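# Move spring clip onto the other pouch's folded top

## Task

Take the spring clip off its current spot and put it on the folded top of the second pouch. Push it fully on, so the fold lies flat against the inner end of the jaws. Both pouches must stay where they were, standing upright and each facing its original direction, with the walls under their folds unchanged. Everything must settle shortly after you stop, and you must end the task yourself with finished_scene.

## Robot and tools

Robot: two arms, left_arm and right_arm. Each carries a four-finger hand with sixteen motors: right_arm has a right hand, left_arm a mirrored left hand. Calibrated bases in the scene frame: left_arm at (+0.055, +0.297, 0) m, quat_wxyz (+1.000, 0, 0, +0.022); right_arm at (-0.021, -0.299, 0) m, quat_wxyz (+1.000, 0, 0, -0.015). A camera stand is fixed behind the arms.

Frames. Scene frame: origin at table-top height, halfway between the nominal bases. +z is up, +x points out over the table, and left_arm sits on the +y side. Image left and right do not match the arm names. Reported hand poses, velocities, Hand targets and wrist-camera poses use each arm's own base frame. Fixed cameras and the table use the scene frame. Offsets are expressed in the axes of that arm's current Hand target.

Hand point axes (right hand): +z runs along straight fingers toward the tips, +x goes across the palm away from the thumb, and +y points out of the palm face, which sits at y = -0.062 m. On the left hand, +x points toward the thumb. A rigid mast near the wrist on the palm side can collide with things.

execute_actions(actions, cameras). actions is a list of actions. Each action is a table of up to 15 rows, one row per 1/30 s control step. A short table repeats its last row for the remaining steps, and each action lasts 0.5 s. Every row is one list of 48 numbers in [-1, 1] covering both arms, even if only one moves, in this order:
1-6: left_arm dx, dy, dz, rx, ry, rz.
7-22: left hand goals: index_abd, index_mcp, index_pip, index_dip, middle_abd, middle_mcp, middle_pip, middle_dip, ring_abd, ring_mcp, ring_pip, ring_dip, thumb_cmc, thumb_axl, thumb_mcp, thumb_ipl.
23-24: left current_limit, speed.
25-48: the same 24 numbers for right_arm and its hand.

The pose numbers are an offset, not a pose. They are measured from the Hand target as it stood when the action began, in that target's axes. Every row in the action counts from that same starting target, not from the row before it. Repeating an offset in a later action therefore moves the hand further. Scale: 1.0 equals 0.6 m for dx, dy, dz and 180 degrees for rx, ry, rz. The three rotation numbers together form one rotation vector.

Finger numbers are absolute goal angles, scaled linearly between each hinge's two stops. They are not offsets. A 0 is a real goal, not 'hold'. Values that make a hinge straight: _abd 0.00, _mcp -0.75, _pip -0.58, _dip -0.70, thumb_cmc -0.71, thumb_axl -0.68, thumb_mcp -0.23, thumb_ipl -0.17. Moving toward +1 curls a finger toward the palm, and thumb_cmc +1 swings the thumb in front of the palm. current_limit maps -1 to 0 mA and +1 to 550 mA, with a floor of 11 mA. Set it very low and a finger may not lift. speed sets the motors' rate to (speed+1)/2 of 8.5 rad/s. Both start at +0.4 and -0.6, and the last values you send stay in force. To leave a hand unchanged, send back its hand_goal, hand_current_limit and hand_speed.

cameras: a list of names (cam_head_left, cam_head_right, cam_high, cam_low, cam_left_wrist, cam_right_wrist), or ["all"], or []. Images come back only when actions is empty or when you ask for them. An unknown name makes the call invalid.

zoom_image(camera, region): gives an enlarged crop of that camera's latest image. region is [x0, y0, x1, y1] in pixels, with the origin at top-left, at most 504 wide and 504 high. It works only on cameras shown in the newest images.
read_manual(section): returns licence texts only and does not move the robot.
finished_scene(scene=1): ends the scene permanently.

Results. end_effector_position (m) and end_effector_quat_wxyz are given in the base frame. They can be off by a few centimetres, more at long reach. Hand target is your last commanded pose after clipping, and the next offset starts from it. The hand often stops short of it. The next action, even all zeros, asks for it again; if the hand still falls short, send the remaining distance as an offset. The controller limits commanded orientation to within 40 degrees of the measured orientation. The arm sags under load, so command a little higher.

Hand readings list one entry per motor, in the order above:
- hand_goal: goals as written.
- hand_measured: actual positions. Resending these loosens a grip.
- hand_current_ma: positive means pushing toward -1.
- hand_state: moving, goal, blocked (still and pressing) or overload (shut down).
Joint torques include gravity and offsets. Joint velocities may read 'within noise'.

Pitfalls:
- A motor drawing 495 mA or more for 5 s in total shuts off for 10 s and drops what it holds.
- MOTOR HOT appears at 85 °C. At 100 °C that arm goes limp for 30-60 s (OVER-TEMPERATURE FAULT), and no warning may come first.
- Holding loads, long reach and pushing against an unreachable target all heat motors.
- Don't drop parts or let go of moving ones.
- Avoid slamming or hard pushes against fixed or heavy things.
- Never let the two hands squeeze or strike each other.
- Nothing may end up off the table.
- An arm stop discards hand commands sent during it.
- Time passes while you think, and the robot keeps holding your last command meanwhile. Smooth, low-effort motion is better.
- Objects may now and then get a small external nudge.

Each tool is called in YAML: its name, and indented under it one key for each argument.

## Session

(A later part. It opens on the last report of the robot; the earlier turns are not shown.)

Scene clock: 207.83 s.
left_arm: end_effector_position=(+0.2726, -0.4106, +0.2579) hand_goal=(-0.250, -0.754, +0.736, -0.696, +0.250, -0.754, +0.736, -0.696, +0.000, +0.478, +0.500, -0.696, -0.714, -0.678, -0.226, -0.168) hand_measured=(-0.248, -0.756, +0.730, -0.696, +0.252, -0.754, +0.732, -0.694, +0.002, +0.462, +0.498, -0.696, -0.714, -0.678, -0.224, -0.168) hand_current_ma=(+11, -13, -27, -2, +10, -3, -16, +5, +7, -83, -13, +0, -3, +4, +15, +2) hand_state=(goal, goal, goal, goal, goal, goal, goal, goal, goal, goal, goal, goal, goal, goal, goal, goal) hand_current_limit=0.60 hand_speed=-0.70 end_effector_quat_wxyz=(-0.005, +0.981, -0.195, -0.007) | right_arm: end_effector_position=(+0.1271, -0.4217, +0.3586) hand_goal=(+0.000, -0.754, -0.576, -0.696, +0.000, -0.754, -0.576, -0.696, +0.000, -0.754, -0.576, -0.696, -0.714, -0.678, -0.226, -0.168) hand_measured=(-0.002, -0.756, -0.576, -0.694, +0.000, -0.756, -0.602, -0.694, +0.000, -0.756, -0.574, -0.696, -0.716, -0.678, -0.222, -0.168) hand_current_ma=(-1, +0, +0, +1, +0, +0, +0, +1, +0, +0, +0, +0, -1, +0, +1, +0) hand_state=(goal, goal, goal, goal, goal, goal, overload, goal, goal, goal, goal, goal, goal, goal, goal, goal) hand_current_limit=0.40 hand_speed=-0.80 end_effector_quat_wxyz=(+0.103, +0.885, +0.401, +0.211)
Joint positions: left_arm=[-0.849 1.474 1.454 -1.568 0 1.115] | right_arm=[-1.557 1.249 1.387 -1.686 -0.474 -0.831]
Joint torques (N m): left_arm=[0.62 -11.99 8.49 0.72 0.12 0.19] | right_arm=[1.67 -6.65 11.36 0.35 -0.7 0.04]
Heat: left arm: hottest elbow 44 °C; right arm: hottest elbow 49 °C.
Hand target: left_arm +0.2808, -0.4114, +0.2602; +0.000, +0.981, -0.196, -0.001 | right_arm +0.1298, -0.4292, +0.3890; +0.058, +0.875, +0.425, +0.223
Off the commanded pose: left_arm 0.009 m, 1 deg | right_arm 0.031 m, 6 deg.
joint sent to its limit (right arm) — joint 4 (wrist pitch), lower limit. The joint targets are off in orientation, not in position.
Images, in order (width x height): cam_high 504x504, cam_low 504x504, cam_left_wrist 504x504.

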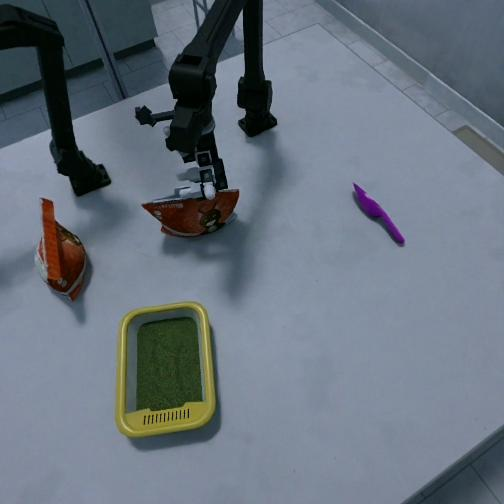

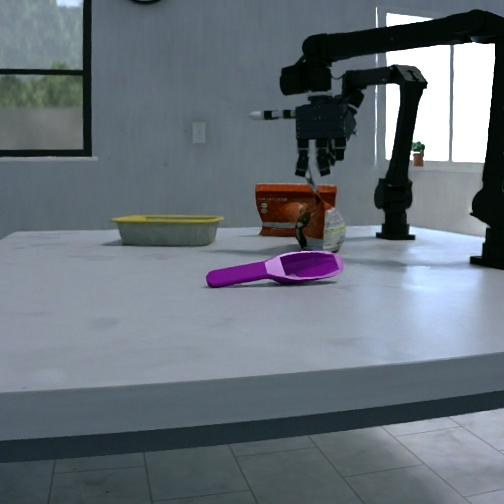

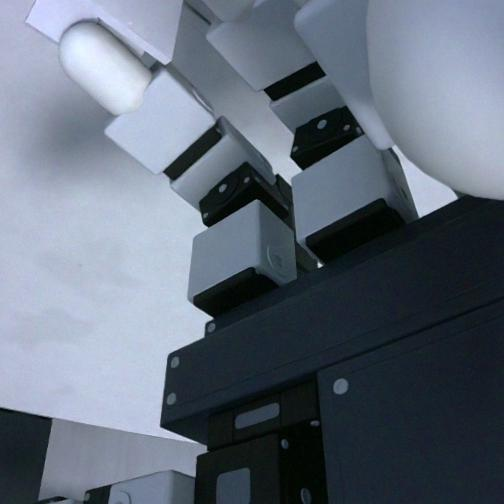

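execute_actions:
  actions:
    - [[0.01,0,-0.075,0,0,0,-0.5,-0.754,0.737,-0.696,0.5,-0.754,0.737,-0.696,0,0.479,0.5,-0.696,-0.714,-0.678,-0.226,-0.168,0.6,-0.7,0,0,0,0,0,0,0,-0.754,-0.576,-0.696,0,-0.754,-0.576,-0.696,0,-0.754,-0.576,-0.696,-0.714,-0.678,-0.226,-0.168,0.4,-0.8]]
    - [[0.01,0,0.025,0,0,0,-0.5,-0.754,0.737,-0.696,0.5,-0.754,0.737,-0.696,0,0.479,0.5,-0.696,-0.714,-0.678,-0.226,-0.168,0.6,-0.7,0,0,0,0,0,0,0,-0.754,-0.576,-0.696,0,-0.754,-0.576,-0.696,0,-0.754,-0.576,-0.696,-0.714,-0.678,-0.226,-0.168,0.4,-0.8]]
  cameras: ["cam_high","cam_low","cam_left_wrist"]

zoom_image:
  camera: "cam_low"
  region: [285, 130, 345, 205]

zoom_image:
  camera: "cam_high"
  region: [140, 150, 210, 220]

Scene clock: 209.70 s.
left_arm: end_effector_position=(+0.2798, -0.4106, +0.2761) hand_goal=(-0.500, -0.754, +0.736, -0.696, +0.500, -0.754, +0.736, -0.696, +0.000, +0.478, +0.500, -0.696, -0.714, -0.678, -0.226, -0.168) hand_measured=(-0.494, -0.756, +0.730, -0.696, +0.494, -0.754, +0.732, -0.694, +0.002, +0.462, +0.498, -0.696, -0.714, -0.678, -0.224, -0.168) hand_current_ma=(+23, -12, -27, -2, -22, -3, -16, +5, +7, -83, -13, +0, -3, +4, +15, +2) hand_state=(goal, goal, goal, goal, goal, goal, goal, goal, goal, goal, goal, goal, goal, goal, goal, goal) hand_current_limit=0.60 hand_speed=-0.70 end_effector_quat_wxyz=(-0.013, +0.981, -0.194, -0.018) | right_arm: end_effector_position=(+0.1271, -0.4217, +0.3586) hand_goal=(+0.000, -0.754, -0.576, -0.696, +0.000, -0.754, -0.576, -0.696, +0.000, -0.754, -0.576, -0.696, -0.714, -0.678, -0.226, -0.168) hand_measured=(-0.002, -0.756, -0.576, -0.694, +0.000, -0.756, -0.602, -0.694, +0.000, -0.756, -0.574, -0.696, -0.716, -0.678, -0.222, -0.168) hand_current_ma=(-1, +0, +0, +1, +0, +0, +0, +1, +0, +0, +0, +0, -1, +0, +1, +0) hand_state=(goal, goal, goal, goal, goal, goal, overload, goal, goal, goal, goal, goal, goal, goal, goal, goal) hand_current_limit=0.40 hand_speed=-0.80 end_effector_quat_wxyz=(+0.103, +0.885, +0.401, +0.211)
Joint positions: left_arm=[-0.837 1.504 1.538 -1.649 0 1.125] | right_arm=[-1.557 1.249 1.387 -1.686 -0.474 -0.831]
Joint torques (N m): left_arm=[0.73 -12.51 10.47 0.62 0.1 0.19] | right_arm=[1.38 -7.06 11.14 0.39 -0.72 0.06]
Heat: left arm: hottest elbow 44 °C; right arm: hottest elbow 49 °C.
Hand target: left_arm +0.2920, -0.4159, +0.2901; +0.000, +0.981, -0.196, -0.001 | right_arm +0.1298, -0.4292, +0.3890; +0.058, +0.875, +0.425, +0.223
Off the commanded pose: left_arm 0.019 m, 2 deg | right_arm 0.031 m, 6 deg.
joint sent to its limit (right arm) — joint 4 (wrist pitch), lower limit. The joint targets are off in orientation, not in position.
Images, in order (width x height): cam_high 504x504, cam_low 504x504, cam_left_wrist 504x504.

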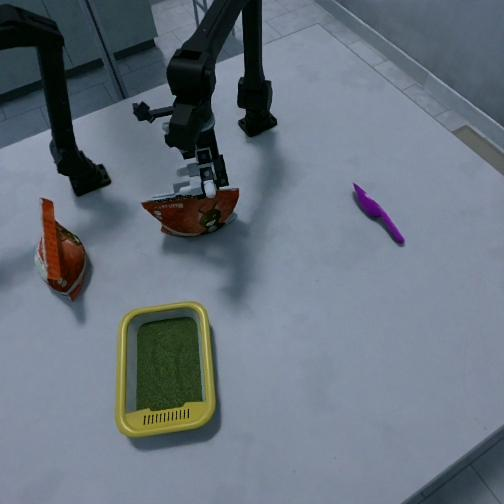

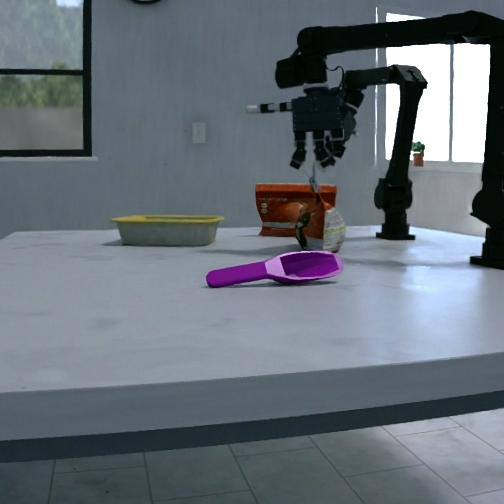

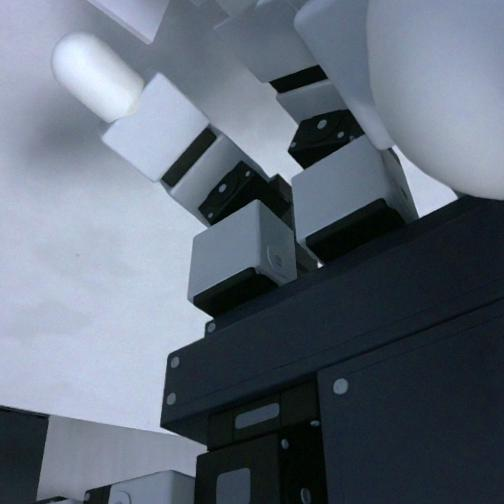

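Scaled by 6.720 from the camera's 504x504 image, which has a finer 720x720 frame.

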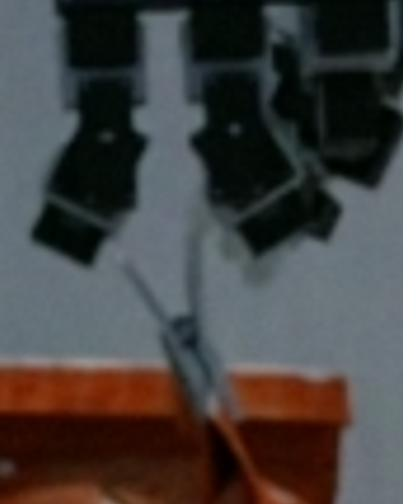

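Scaled by 7.200 from the camera's 504x504 image, which has a finer 720x720 frame.

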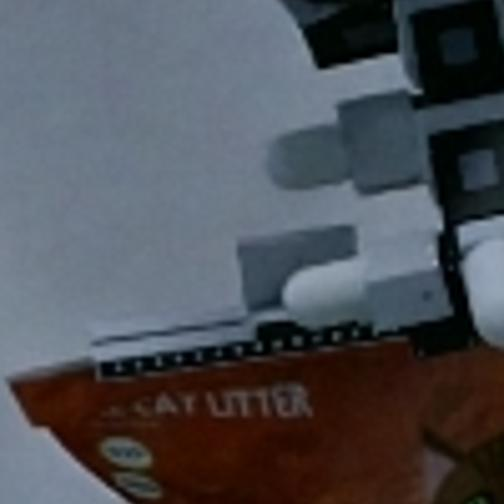

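execute_actions:
  actions:
    - [[-0.012,0,0.035,0,0,0,-0.5,-0.754,0.737,-0.696,0.5,-0.754,0.737,-0.696,0,0.479,0.5,-0.696,-0.714,-0.678,-0.226,-0.168,0.6,-0.7,0,0,0,0,0,0,0,-0.754,-0.576,-0.696,0,-0.754,-0.576,-0.696,0,-0.754,-0.576,-0.696,-0.714,-0.678,-0.226,-0.168,0.4,-0.8]]
  cameras: ["cam_high","cam_low","cam_left_wrist"]

zoom_image:
  camera: "cam_low"
  region: [285, 130, 345, 205]

zoom_image:
  camera: "cam_high"
  region: [140, 150, 210, 220]

Scene clock: 210.73 s.
left_arm: end_effector_position=(+0.2841, -0.4153, +0.2654) hand_goal=(-0.500, -0.754, +0.736, -0.696, +0.500, -0.754, +0.736, -0.696, +0.000, +0.478, +0.500, -0.696, -0.714, -0.678, -0.226, -0.168) hand_measured=(-0.494, -0.756, +0.730, -0.696, +0.494, -0.754, +0.732, -0.694, +0.002, +0.462, +0.498, -0.696, -0.714, -0.678, -0.224, -0.168) hand_current_ma=(+22, -12, -27, -2, -21, -3, -16, +5, +7, -83, -13, +0, -3, +4, +15, +2) hand_state=(goal, goal, goal, goal, goal, goal, goal, goal, goal, goal, goal, goal, goal, goal, goal, goal) hand_current_limit=0.60 hand_speed=-0.70 end_effector_quat_wxyz=(-0.006, +0.981, -0.194, -0.008) | right_arm: end_effector_position=(+0.1271, -0.4217, +0.3586) hand_goal=(+0.000, -0.754, -0.576, -0.696, +0.000, -0.754, -0.576, -0.696, +0.000, -0.754, -0.576, -0.696, -0.714, -0.678, -0.226, -0.168) hand_measured=(-0.002, -0.756, -0.576, -0.694, +0.000, -0.756, -0.602, -0.694, +0.000, -0.756, -0.574, -0.696, -0.716, -0.678, -0.222, -0.168) hand_current_ma=(-1, +0, +0, +1, +0, +0, +0, +1, +0, +0, +0, +0, -1, +0, +1, +0) hand_state=(goal, goal, goal, goal, goal, goal, overload, goal, goal, goal, goal, goal, goal, goal, goal, goal) hand_current_limit=0.40 hand_speed=-0.80 end_effector_quat_wxyz=(+0.103, +0.885, +0.401, +0.211)
Joint positions: left_arm=[-0.837 1.504 1.507 -1.593 0 1.125] | right_arm=[-1.557 1.249 1.387 -1.686 -0.474 -0.831]
Joint torques (N m): left_arm=[0.15 -13.86 7.25 0.68 0.12 0.13] | right_arm=[1.26 -6.65 11.43 0.39 -0.69 0.08]
Heat: left arm: hottest elbow 44 °C; right arm: hottest elbow 49 °C.
Hand target: left_arm +0.2853, -0.4132, +0.2692; +0.000, +0.981, -0.196, -0.001 | right_arm +0.1298, -0.4292, +0.3890; +0.058, +0.875, +0.425, +0.223
Off the commanded pose: left_arm 0.005 m, 1 deg | right_arm 0.031 m, 6 deg.
joint sent to its limit (right arm) — joint 4 (wrist pitch), lower limit. The joint targets are off in orientation, not in position.
Images, in order (width x height): cam_high 504x504, cam_low 504x504, cam_left_wrist 504x504.

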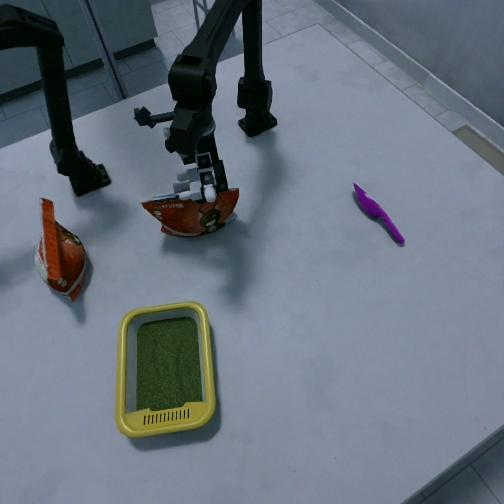

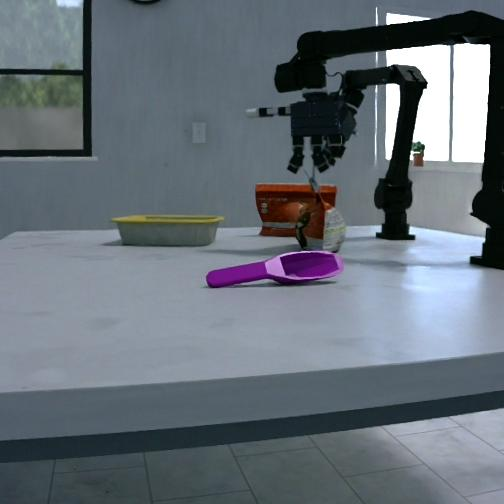

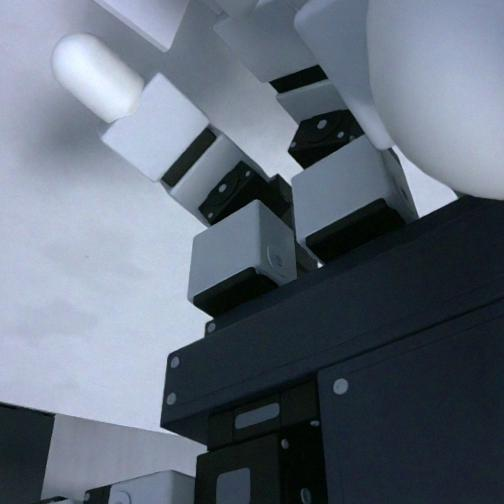

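Scaled by 6.720 from the camera's 504x504 image, which has a finer 720x720 frame.

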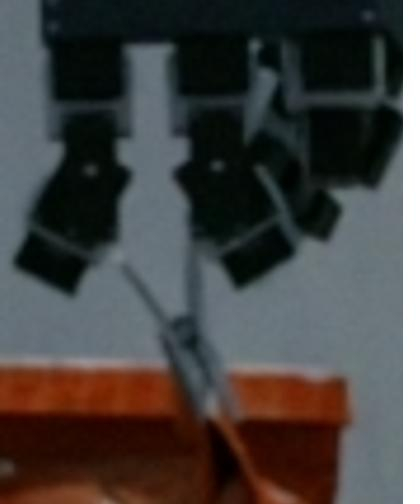

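Scaled by 7.200 from the camera's 504x504 image, which has a finer 720x720 frame.

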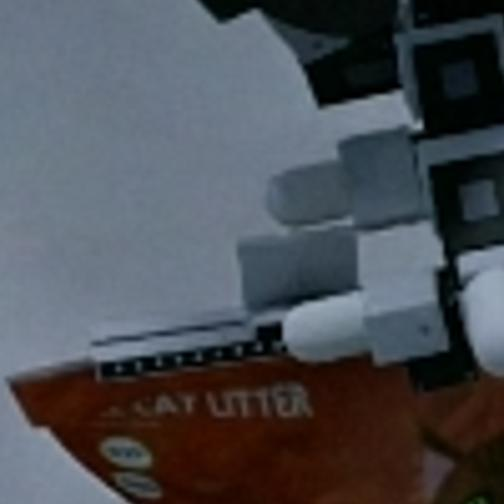

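execute_actions:
  actions:
    - [[-0.004,0,0.02,0,0,0,-0.35,-0.754,0.737,-0.696,0.35,-0.754,0.737,-0.696,0,0.479,0.5,-0.696,-0.714,-0.678,-0.226,-0.168,0.6,-0.7,0,0,0,0,0,0,0,-0.754,-0.576,-0.696,0,-0.754,-0.576,-0.696,0,-0.754,-0.576,-0.696,-0.714,-0.678,-0.226,-0.168,0.4,-0.8]]
  cameras: ["cam_high","cam_low","cam_left_wrist"]

zoom_image:
  camera: "cam_low"
  region: [285, 130, 345, 205]

zoom_image:
  camera: "cam_left_wrist"
  region: [50, 0, 250, 120]

Scene clock: 211.67 s.
left_arm: end_effector_position=(+0.2828, -0.4139, +0.2523) hand_goal=(-0.350, -0.754, +0.736, -0.696, +0.350, -0.754, +0.736, -0.696, +0.000, +0.478, +0.500, -0.696, -0.714, -0.678, -0.226, -0.168) hand_measured=(-0.352, -0.756, +0.730, -0.696, +0.352, -0.754, +0.732, -0.694, +0.002, +0.462, +0.498, -0.696, -0.714, -0.678, -0.224, -0.168) hand_current_ma=(-11, -12, -27, -2, +10, -3, -16, +5, +7, -83, -13, +0, -3, +4, +15, +2) hand_state=(goal, goal, goal, goal, goal, goal, goal, goal, goal, goal, goal, goal, goal, goal, goal, goal) hand_current_limit=0.60 hand_speed=-0.70 end_effector_quat_wxyz=(-0.006, +0.981, -0.194, -0.009) | right_arm: end_effector_position=(+0.1271, -0.4217, +0.3586) hand_goal=(+0.000, -0.754, -0.576, -0.696, +0.000, -0.754, -0.576, -0.696, +0.000, -0.754, -0.576, -0.696, -0.714, -0.678, -0.226, -0.168) hand_measured=(-0.002, -0.756, -0.576, -0.694, +0.000, -0.756, -0.602, -0.694, +0.000, -0.756, -0.574, -0.696, -0.716, -0.678, -0.222, -0.168) hand_current_ma=(-1, +0, +0, +1, +0, +0, +0, +1, +0, +0, +0, +0, -1, +0, +1, +0) hand_state=(goal, goal, goal, goal, goal, goal, overload, goal, goal, goal, goal, goal, goal, goal, goal, goal) hand_current_limit=0.40 hand_speed=-0.80 end_effector_quat_wxyz=(+0.103, +0.885, +0.401, +0.211)
Joint positions: left_arm=[-0.837 1.501 1.47 -1.561 0 1.125] | right_arm=[-1.557 1.249 1.387 -1.686 -0.474 -0.831]
Joint torques (N m): left_arm=[-0.03 -14.04 7.2 0.69 0.12 0.1] | right_arm=[1.55 -7.36 11.34 0.35 -0.7 0.05]
Heat: left arm: hottest elbow 44 °C; right arm: hottest elbow 49 °C.
Hand target: left_arm +0.2831, -0.4122, +0.2573; +0.000, +0.981, -0.196, +0.000 | right_arm +0.1298, -0.4292, +0.3890; +0.058, +0.875, +0.425, +0.223
Off the commanded pose: left_arm 0.005 m, 1 deg | right_arm 0.031 m, 6 deg.
joint sent to its limit (right arm) — joint 4 (wrist pitch), lower limit. The joint targets are off in orientation, not in position.
Images, in order (width x height): cam_high 504x504, cam_low 504x504, cam_left_wrist 504x504.

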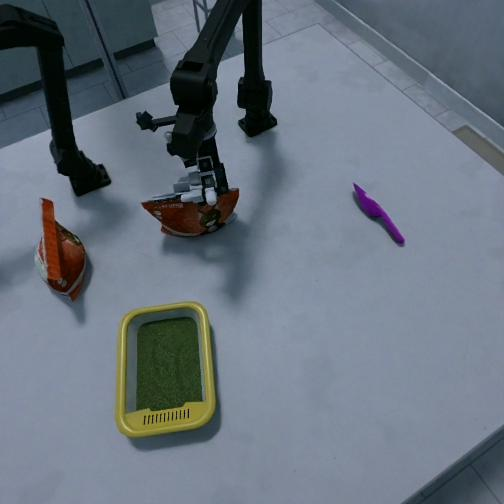

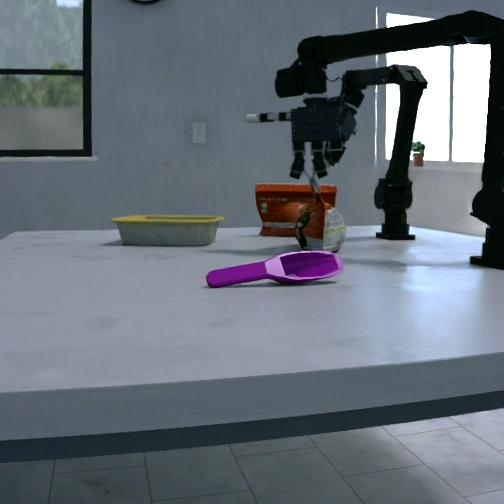

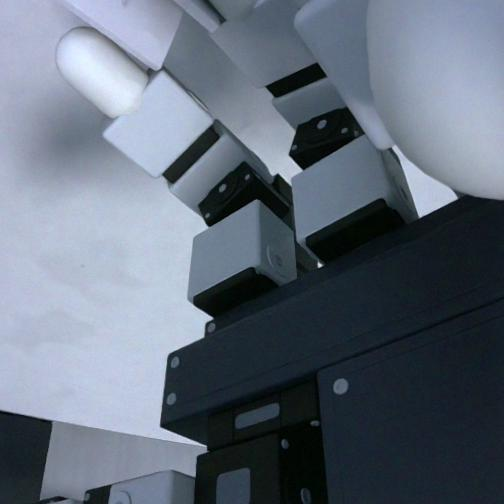

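Scaled by 6.720 from the camera's 504x504 image, which has a finer 720x720 frame.

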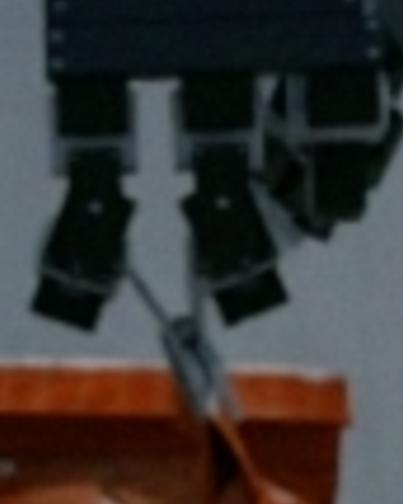

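Scaled by 2.520 from the camera's 504x504 image, which has a finer 720x720 frame.

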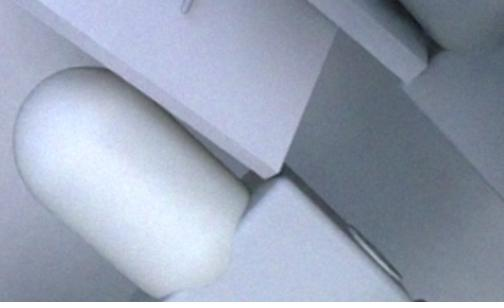

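execute_actions:
  actions:
    - [[0,0,0,0,0,0,0.3,-0.754,0.737,-0.696,-0.3,-0.754,0.737,-0.696,0,0.479,0.5,-0.696,-0.714,-0.678,-0.226,-0.168,0.78,-0.85,0,0,0,0,0,0,0,-0.754,-0.576,-0.696,0,-0.754,-0.576,-0.696,0,-0.754,-0.576,-0.696,-0.714,-0.678,-0.226,-0.168,0.4,-0.8]]
    - [[0,0,0,0,0,0,0.3,-0.754,0.737,-0.696,-0.3,-0.754,0.737,-0.696,0,0.479,0.5,-0.696,-0.714,-0.678,-0.226,-0.168,0.78,-0.85,0,0,0,0,0,0,0,-0.754,-0.576,-0.696,0,-0.754,-0.576,-0.696,0,-0.754,-0.576,-0.696,-0.714,-0.678,-0.226,-0.168,0.4,-0.8]]
  cameras: ["cam_high","cam_low","cam_left_wrist"]

zoom_image:
  camera: "cam_low"
  region: [285, 130, 345, 205]

zoom_image:
  camera: "cam_left_wrist"
  region: [50, 0, 250, 120]

zoom_image:
  camera: "cam_high"
  region: [140, 150, 210, 220]

Scene clock: 213.30 s.
left_arm: end_effector_position=(+0.2816, -0.4129, +0.2499) hand_goal=(+0.300, -0.754, +0.736, -0.696, -0.300, -0.754, +0.736, -0.696, +0.000, +0.478, +0.500, -0.696, -0.714, -0.678, -0.226, -0.168) hand_measured=(+0.226, -0.762, +0.764, -0.688, +0.086, -0.752, +0.712, -0.700, +0.002, +0.462, +0.498, -0.696, -0.714, -0.678, -0.224, -0.168) hand_current_ma=(-324, -40, +139, +36, +489, +11, -121, -22, +7, -83, -13, +0, -3, +4, +15, +2) hand_state=(blocked, goal, blocked, goal, blocked, goal, blocked, goal, goal, goal, goal, goal, goal, goal, goal, goal) hand_current_limit=0.78 hand_speed=-0.85 end_effector_quat_wxyz=(-0.008, +0.981, -0.195, -0.011) | right_arm: end_effector_position=(+0.1271, -0.4217, +0.3586) hand_goal=(+0.000, -0.754, -0.576, -0.696, +0.000, -0.754, -0.576, -0.696, +0.000, -0.754, -0.576, -0.696, -0.714, -0.678, -0.226, -0.168) hand_measured=(-0.002, -0.756, -0.576, -0.694, +0.000, -0.756, -0.602, -0.694, +0.000, -0.756, -0.574, -0.696, -0.716, -0.678, -0.222, -0.168) hand_current_ma=(-1, +0, +0, +1, +0, +0, +0, +1, +0, +0, +0, +0, -1, +0, +1, +0) hand_state=(goal, goal, goal, goal, goal, goal, overload, goal, goal, goal, goal, goal, goal, goal, goal, goal) hand_current_limit=0.40 hand_speed=-0.80 end_effector_quat_wxyz=(+0.103, +0.885, +0.401, +0.211)
Joint positions: left_arm=[-0.837 1.501 1.464 -1.561 0.001 1.126] | right_arm=[-1.557 1.249 1.387 -1.686 -0.474 -0.831]
Joint torques (N m): left_arm=[0.03 -13.8 7.64 0.66 0.08 0.11] | right_arm=[1.26 -6.71 11.44 0.4 -0.66 0.1]
Heat: left arm: hottest elbow 44 °C; right arm: hottest elbow 49 °C.
Hand target: left_arm +0.2831, -0.4122, +0.2572; +0.000, +0.981, -0.196, +0.000 | right_arm +0.1298, -0.4292, +0.3890; +0.058, +0.875, +0.425, +0.223
Off the commanded pose: left_arm 0.008 m, 2 deg | right_arm 0.031 m, 6 deg.
joint sent to its limit (right arm) — joint 4 (wrist pitch), lower limit. The joint targets are off in orientation, not in position.
Images, in order (width x height): cam_high 504x504, cam_low 504x504, cam_left_wrist 504x504.

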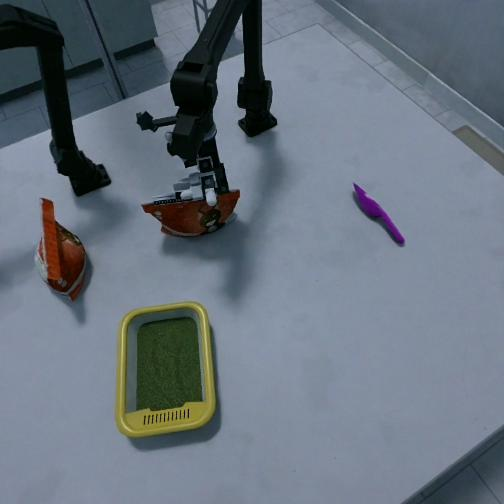

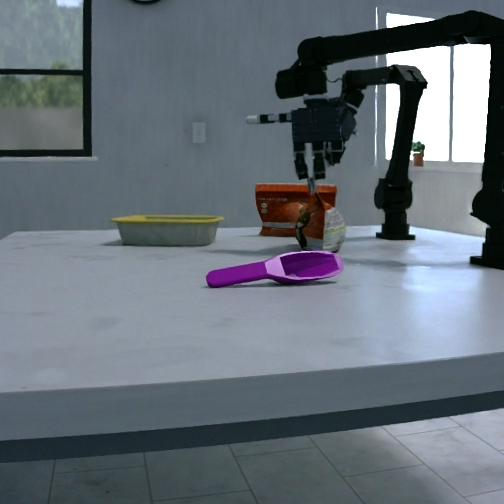

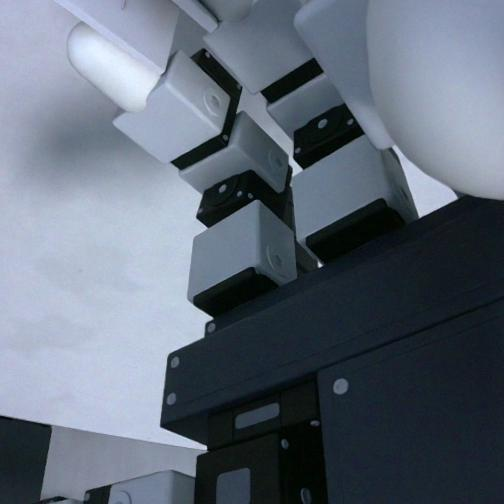

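Scaled by 6.720 from the camera's 504x504 image, which has a finer 720x720 frame.

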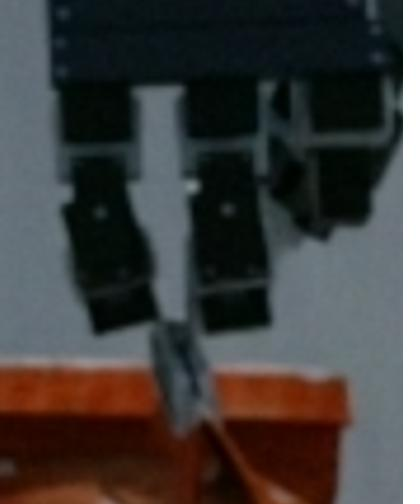

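Scaled by 2.520 from the camera's 504x504 image, which has a finer 720x720 frame.

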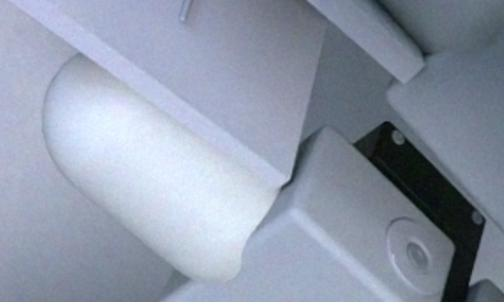

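Scaled by 7.200 from the camera's 504x504 image, which has a finer 720x720 frame.

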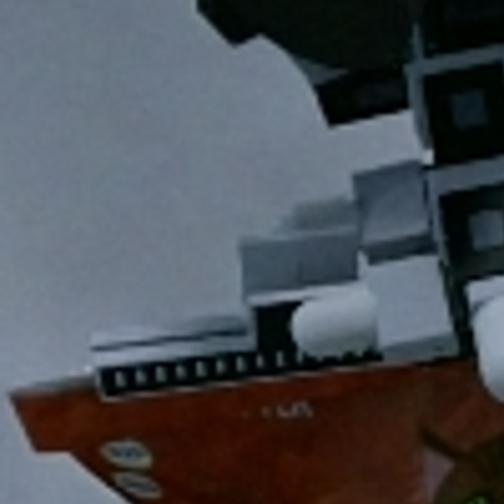

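execute_actions:
  actions:
    - [[0.01,0,-0.04,0,0,0,0.33,-0.754,0.737,-0.696,-0.3,-0.754,0.737,-0.696,0,0.479,0.5,-0.696,-0.714,-0.678,-0.226,-0.168,0.78,-0.85,0,0,0,0,0,0,0,-0.754,-0.576,-0.696,0,-0.754,-0.576,-0.696,0,-0.754,-0.576,-0.696,-0.714,-0.678,-0.226,-0.168,0.4,-0.8]]
    - [[0.01,0,-0.04,0,0,0,0.33,-0.754,0.737,-0.696,-0.3,-0.754,0.737,-0.696,0,0.479,0.5,-0.696,-0.714,-0.678,-0.226,-0.168,0.78,-0.85,0,0,0,0,0,0,0,-0.754,-0.576,-0.696,0,-0.754,-0.576,-0.696,0,-0.754,-0.576,-0.696,-0.714,-0.678,-0.226,-0.168,0.4,-0.8]]
  cameras: ["cam_high","cam_low","cam_left_wrist"]

zoom_image:
  camera: "cam_low"
  region: [285, 130, 345, 205]

zoom_image:
  camera: "cam_left_wrist"
  region: [50, 0, 250, 120]

zoom_image:
  camera: "cam_high"
  region: [140, 150, 240, 250]

Scene clock: 215.23 s.
left_arm: end_effector_position=(+0.2810, -0.4115, +0.2821) hand_goal=(+0.330, -0.754, +0.736, -0.696, -0.300, -0.754, +0.736, -0.696, +0.000, +0.478, +0.500, -0.696, -0.714, -0.678, -0.226, -0.168) hand_measured=(+0.324, -0.712, +0.902, -0.666, -0.218, -0.804, +0.676, -0.718, +0.002, +0.462, +0.498, -0.696, -0.714, -0.678, -0.224, -0.168) hand_current_ma=(-22, +223, +489, +145, +353, -267, -301, -104, +7, -83, -13, +0, -3, +4, +15, +2) hand_state=(goal, blocked, blocked, blocked, blocked, blocked, blocked, blocked, goal, goal, goal, goal, goal, goal, goal, goal) hand_current_limit=0.78 hand_speed=-0.85 end_effector_quat_wxyz=(-0.013, +0.981, -0.195, -0.019) | right_arm: end_effector_position=(+0.1271, -0.4217, +0.3586) hand_goal=(+0.000, -0.754, -0.576, -0.696, +0.000, -0.754, -0.576, -0.696, +0.000, -0.754, -0.576, -0.696, -0.714, -0.678, -0.226, -0.168) hand_measured=(-0.002, -0.756, -0.576, -0.694, +0.000, -0.756, -0.602, -0.694, +0.000, -0.756, -0.574, -0.696, -0.716, -0.678, -0.222, -0.168) hand_current_ma=(-1, +0, +0, +1, +0, +0, +0, +1, +0, +0, +0, +0, -1, +0, +1, +0) hand_state=(goal, goal, goal, goal, goal, goal, overload, goal, goal, goal, goal, goal, goal, goal, goal, goal) hand_current_limit=0.40 hand_speed=-0.80 end_effector_quat_wxyz=(+0.103, +0.885, +0.401, +0.211)
Joint positions: left_arm=[-0.835 1.51 1.56 -1.667 0.002 1.128] | right_arm=[-1.557 1.249 1.387 -1.686 -0.474 -0.831]
Joint torques (N m): left_arm=[0.62 -12.4 12.36 -0.16 0.03 0.19] | right_arm=[1.32 -6.77 11.37 0.31 -0.66 0.06]
Heat: left arm: hottest elbow 44 °C; right arm: hottest elbow 49 °C.
Hand target: left_arm +0.2942, -0.4169, +0.3052; +0.000, +0.981, -0.196, +0.000 | right_arm +0.1298, -0.4292, +0.3890; +0.058, +0.875, +0.425, +0.223
Off the commanded pose: left_arm 0.027 m, 3 deg | right_arm 0.031 m, 6 deg.
joint sent to its limit (right arm) — joint 4 (wrist pitch), lower limit. The joint targets are off in orientation, not in position.
Images, in order (width x height): cam_high 504x504, cam_low 504x504, cam_left_wrist 504x504.

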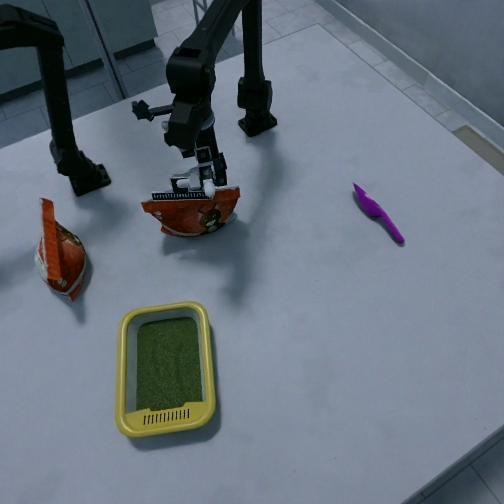

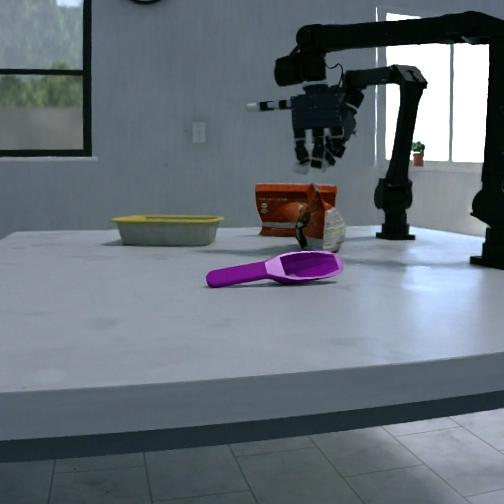

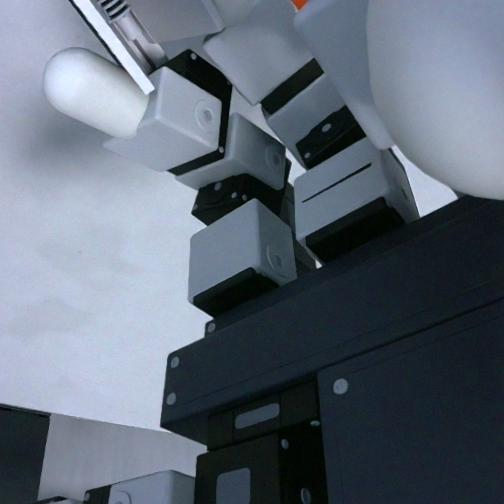

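Scaled by 6.720 from the camera's 504x504 image, which has a finer 720x720 frame.

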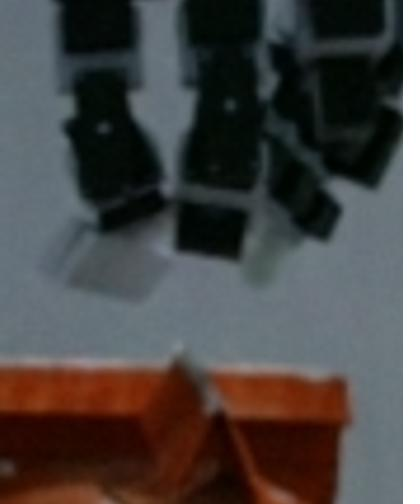

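Scaled by 2.520 from the camera's 504x504 image, which has a finer 720x720 frame.

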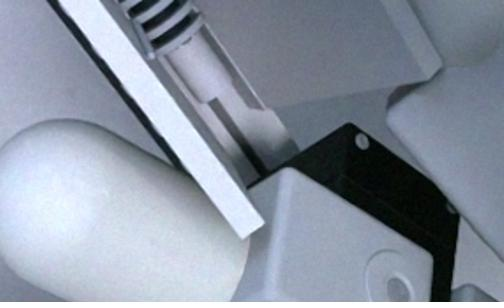

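Scaled by 5.040 from the camera's 504x504 image, which has a finer 720x720 frame.

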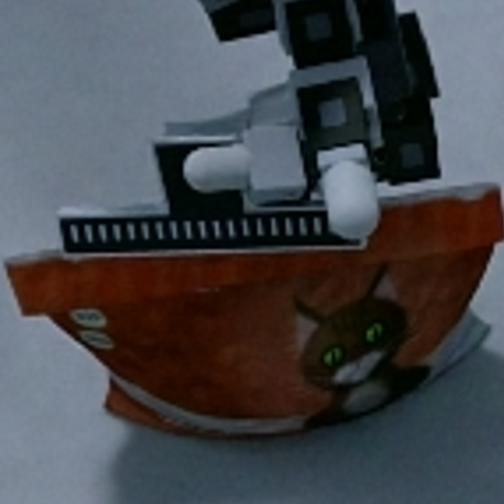

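zoom_image:
  camera: "cam_low"
  region: [285, 145, 325, 185]

zoom_image:
  camera: "cam_high"
  region: [145, 160, 215, 230]

execute_actions:
  actions: []
  cameras: ["cam_head_left","cam_head_right"]

Scaled by 12.600 from the camera's 504x504 image, which has a finer 720x720 frame.

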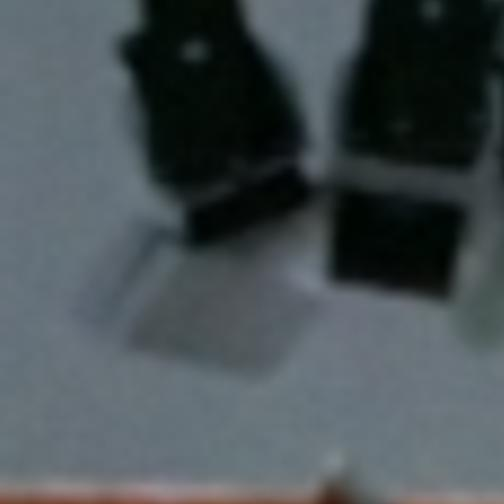

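Scaled by 7.200 from the camera's 504x504 image, which has a finer 720x720 frame.

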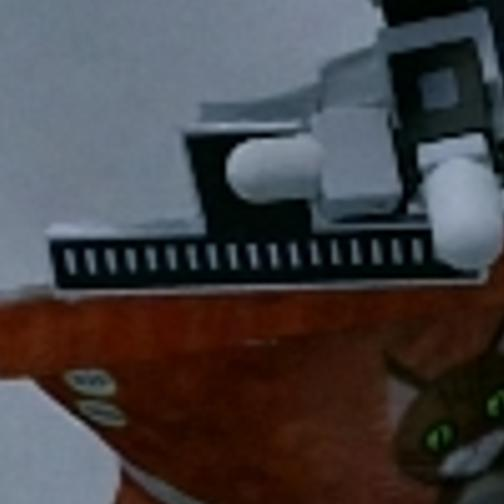

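Scene clock: 215.47 s.
left_arm: end_effector_position=(+0.2810, -0.4115, +0.2821) hand_goal=(+0.330, -0.754, +0.736, -0.696, -0.300, -0.754, +0.736, -0.696, +0.000, +0.478, +0.500, -0.696, -0.714, -0.678, -0.226, -0.168) hand_measured=(+0.324, -0.712, +0.902, -0.666, -0.218, -0.804, +0.676, -0.718, +0.002, +0.462, +0.498, -0.696, -0.714, -0.678, -0.224, -0.168) hand_current_ma=(-22, +223, +489, +145, +354, -267, -301, -104, +7, -83, -13, +0, -3, +4, +15, +2) hand_state=(goal, blocked, blocked, blocked, blocked, blocked, blocked, blocked, goal, goal, goal, goal, goal, goal, goal, goal) hand_current_limit=0.78 hand_speed=-0.85 end_effector_quat_wxyz=(-0.013, +0.981, -0.195, -0.019) | right_arm: end_effector_position=(+0.1271, -0.4217, +0.3586) hand_goal=(+0.000, -0.754, -0.576, -0.696, +0.000, -0.754, -0.576, -0.696, +0.000, -0.754, -0.576, -0.696, -0.714, -0.678, -0.226, -0.168) hand_measured=(-0.002, -0.756, -0.576, -0.694, +0.000, -0.756, -0.602, -0.694, +0.000, -0.756, -0.574, -0.696, -0.716, -0.678, -0.222, -0.168) hand_current_ma=(-1, +0, +0, +1, +0, +0, +0, +1, +0, +0, +0, +0, -1, +0, +1, +0) hand_state=(goal, goal, goal, goal, goal, goal, overload, goal, goal, goal, goal, goal, goal, goal, goal, goal) hand_current_limit=0.40 hand_speed=-0.80 end_effector_quat_wxyz=(+0.103, +0.885, +0.401, +0.211)
Joint positions: left_arm=[-0.835 1.51 1.56 -1.667 0.002 1.128] | right_arm=[-1.557 1.249 1.387 -1.686 -0.474 -0.831]
Joint velocities: within noise
Joint torques (N m): left_arm=[0.56 -12.45 12.37 -0.17 0.03 0.2] | right_arm=[1.61 -7.3 11.3 0.28 -0.66 0.09]
Heat: left arm: hottest elbow 44 °C; right arm: hottest elbow 49 °C.
Hand target: left_arm +0.2942, -0.4169, +0.3052; +0.000, +0.981, -0.196, +0.000 | right_arm +0.1298, -0.4292, +0.3890; +0.058, +0.875, +0.425, +0.223
Off the commanded pose: left_arm 0.027 m, 3 deg | right_arm 0.031 m, 6 deg.
Images, in order (width x height): cam_head_left 504x504, cam_head_right 504x504.

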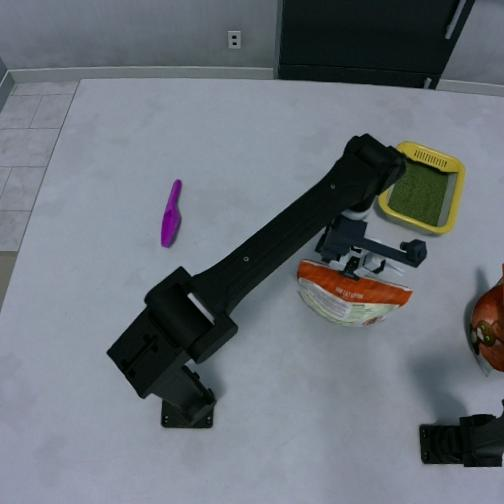

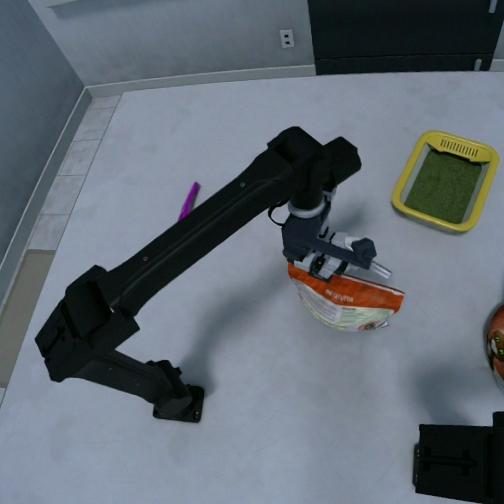

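execute_actions:
  actions:
    - [[0.0,0,-0.04,0,0,0,0.33,-0.754,0.8,-0.696,-0.3,-0.754,0.7,-0.696,0,0.479,0.5,-0.696,-0.714,-0.678,-0.226,-0.168,0.78,-0.9,0,0,0,0,0,0,0,-0.754,-0.576,-0.696,0,-0.754,-0.576,-0.696,0,-0.754,-0.576,-0.696,-0.714,-0.678,-0.226,-0.168,0.4,-0.8]]
  cameras: ["cam_high","cam_low","cam_left_wrist"]

zoom_image:
  camera: "cam_low"
  region: [275, 120, 345, 190]

zoom_image:
  camera: "cam_left_wrist"
  region: [0, 0, 250, 200]

zoom_image:
  camera: "cam_high"
  region: [145, 150, 215, 220]

Scene clock: 216.83 s.
left_arm: end_effector_position=(+0.2844, -0.4140, +0.2921) hand_goal=(+0.330, -0.754, +0.800, -0.696, -0.300, -0.754, +0.700, -0.696, +0.000, +0.478, +0.500, -0.696, -0.714, -0.678, -0.226, -0.168) hand_measured=(+0.324, -0.712, +0.902, -0.666, -0.222, -0.804, +0.664, -0.718, +0.002, +0.462, +0.498, -0.696, -0.714, -0.678, -0.224, -0.168) hand_current_ma=(-22, +223, +489, +145, +339, -267, -179, -104, +7, -83, -13, +0, -3, +4, +15, +2) hand_state=(goal, blocked, blocked, blocked, blocked, blocked, blocked, blocked, goal, goal, goal, goal, goal, goal, goal, goal) hand_current_limit=0.78 hand_speed=-0.90 end_effector_quat_wxyz=(-0.007, +0.981, -0.194, -0.011) | right_arm: end_effector_position=(+0.1271, -0.4217, +0.3586) hand_goal=(+0.000, -0.754, -0.576, -0.696, +0.000, -0.754, -0.576, -0.696, +0.000, -0.754, -0.576, -0.696, -0.714, -0.678, -0.226, -0.168) hand_measured=(-0.002, -0.756, -0.576, -0.694, +0.000, -0.756, -0.602, -0.694, +0.000, -0.756, -0.574, -0.696, -0.716, -0.678, -0.222, -0.168) hand_current_ma=(-1, +0, +0, +1, +0, +0, +0, +1, +0, +0, +0, +0, -1, +0, +1, +0) hand_state=(goal, goal, goal, goal, goal, goal, overload, goal, goal, goal, goal, goal, goal, goal, goal, goal) hand_current_limit=0.40 hand_speed=-0.80 end_effector_quat_wxyz=(+0.103, +0.885, +0.401, +0.211)
Joint positions: left_arm=[-0.833 1.509 1.583 -1.671 0.002 1.129] | right_arm=[-1.557 1.249 1.387 -1.686 -0.474 -0.831]
Joint torques (N m): left_arm=[0.67 -14.15 12.53 -0.2 0.3 0.19] | right_arm=[1.32 -6.53 11.29 0.27 -0.69 0.09]
Heat: left arm: hottest elbow 44 °C; right arm: hottest elbow 49 °C.
Hand target: left_arm +0.2941, -0.4169, +0.3291; +0.000, +0.981, -0.196, -0.001 | right_arm +0.1298, -0.4292, +0.3890; +0.058, +0.875, +0.425, +0.223
Off the commanded pose: left_arm 0.039 m, 1 deg | right_arm 0.031 m, 6 deg.
joint sent to its limit (left arm) — joint 4 (wrist pitch), lower limit. The joint targets are off in orientation, not in position.
joint sent to its limit (right arm) — joint 4 (wrist pitch), lower limit. The joint targets are off in orientation, not in position.
Images, in order (width x height): cam_high 504x504, cam_low 504x504, cam_left_wrist 504x504.

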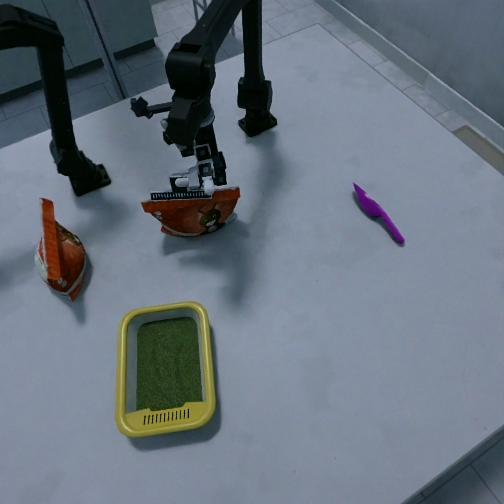

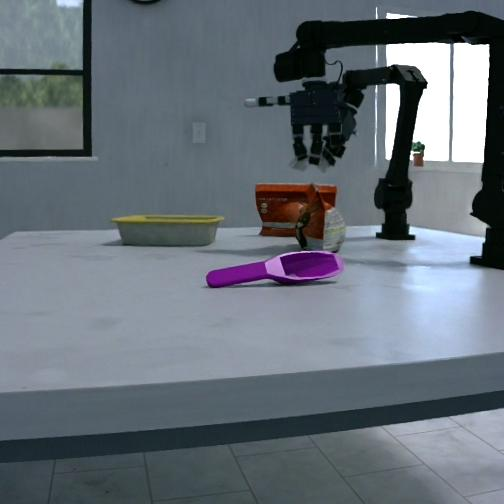

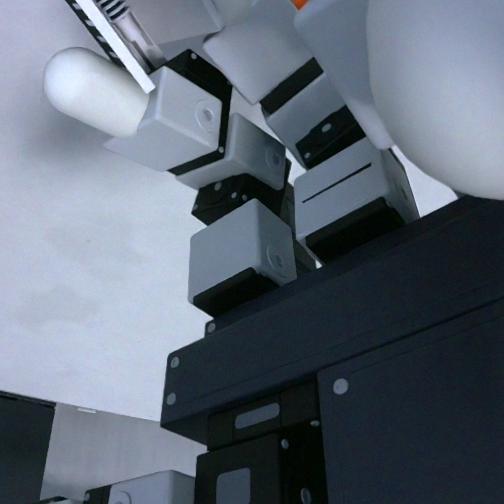

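Scaled by 7.200 from the camera's 504x504 image, which has a finer 720x720 frame.

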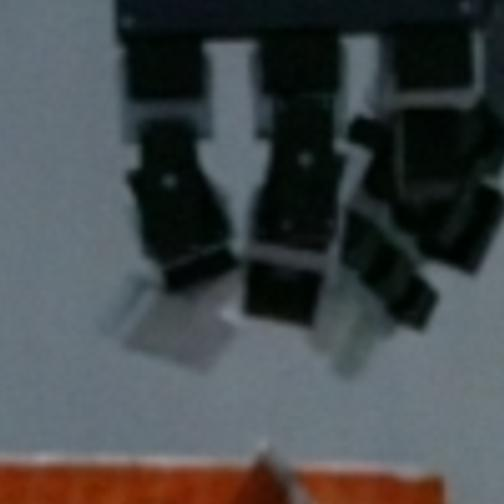

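Scaled by 2.016 from the camera's 504x504 image, which has a finer 720x720 frame.

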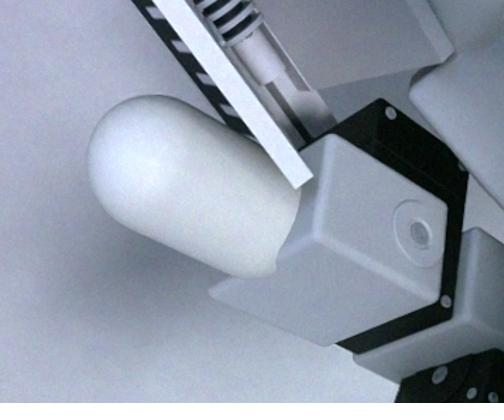

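Scaled by 7.200 from the camera's 504x504 image, which has a finer 720x720 frame.

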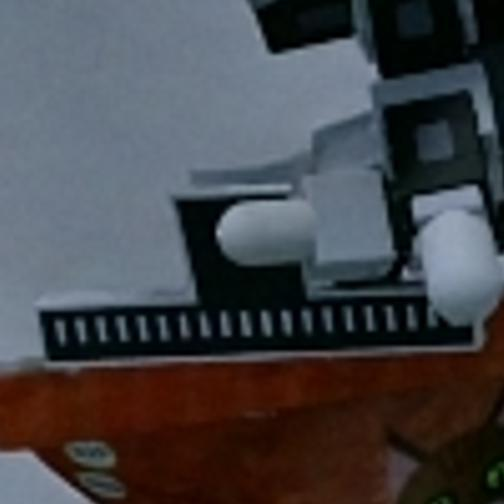

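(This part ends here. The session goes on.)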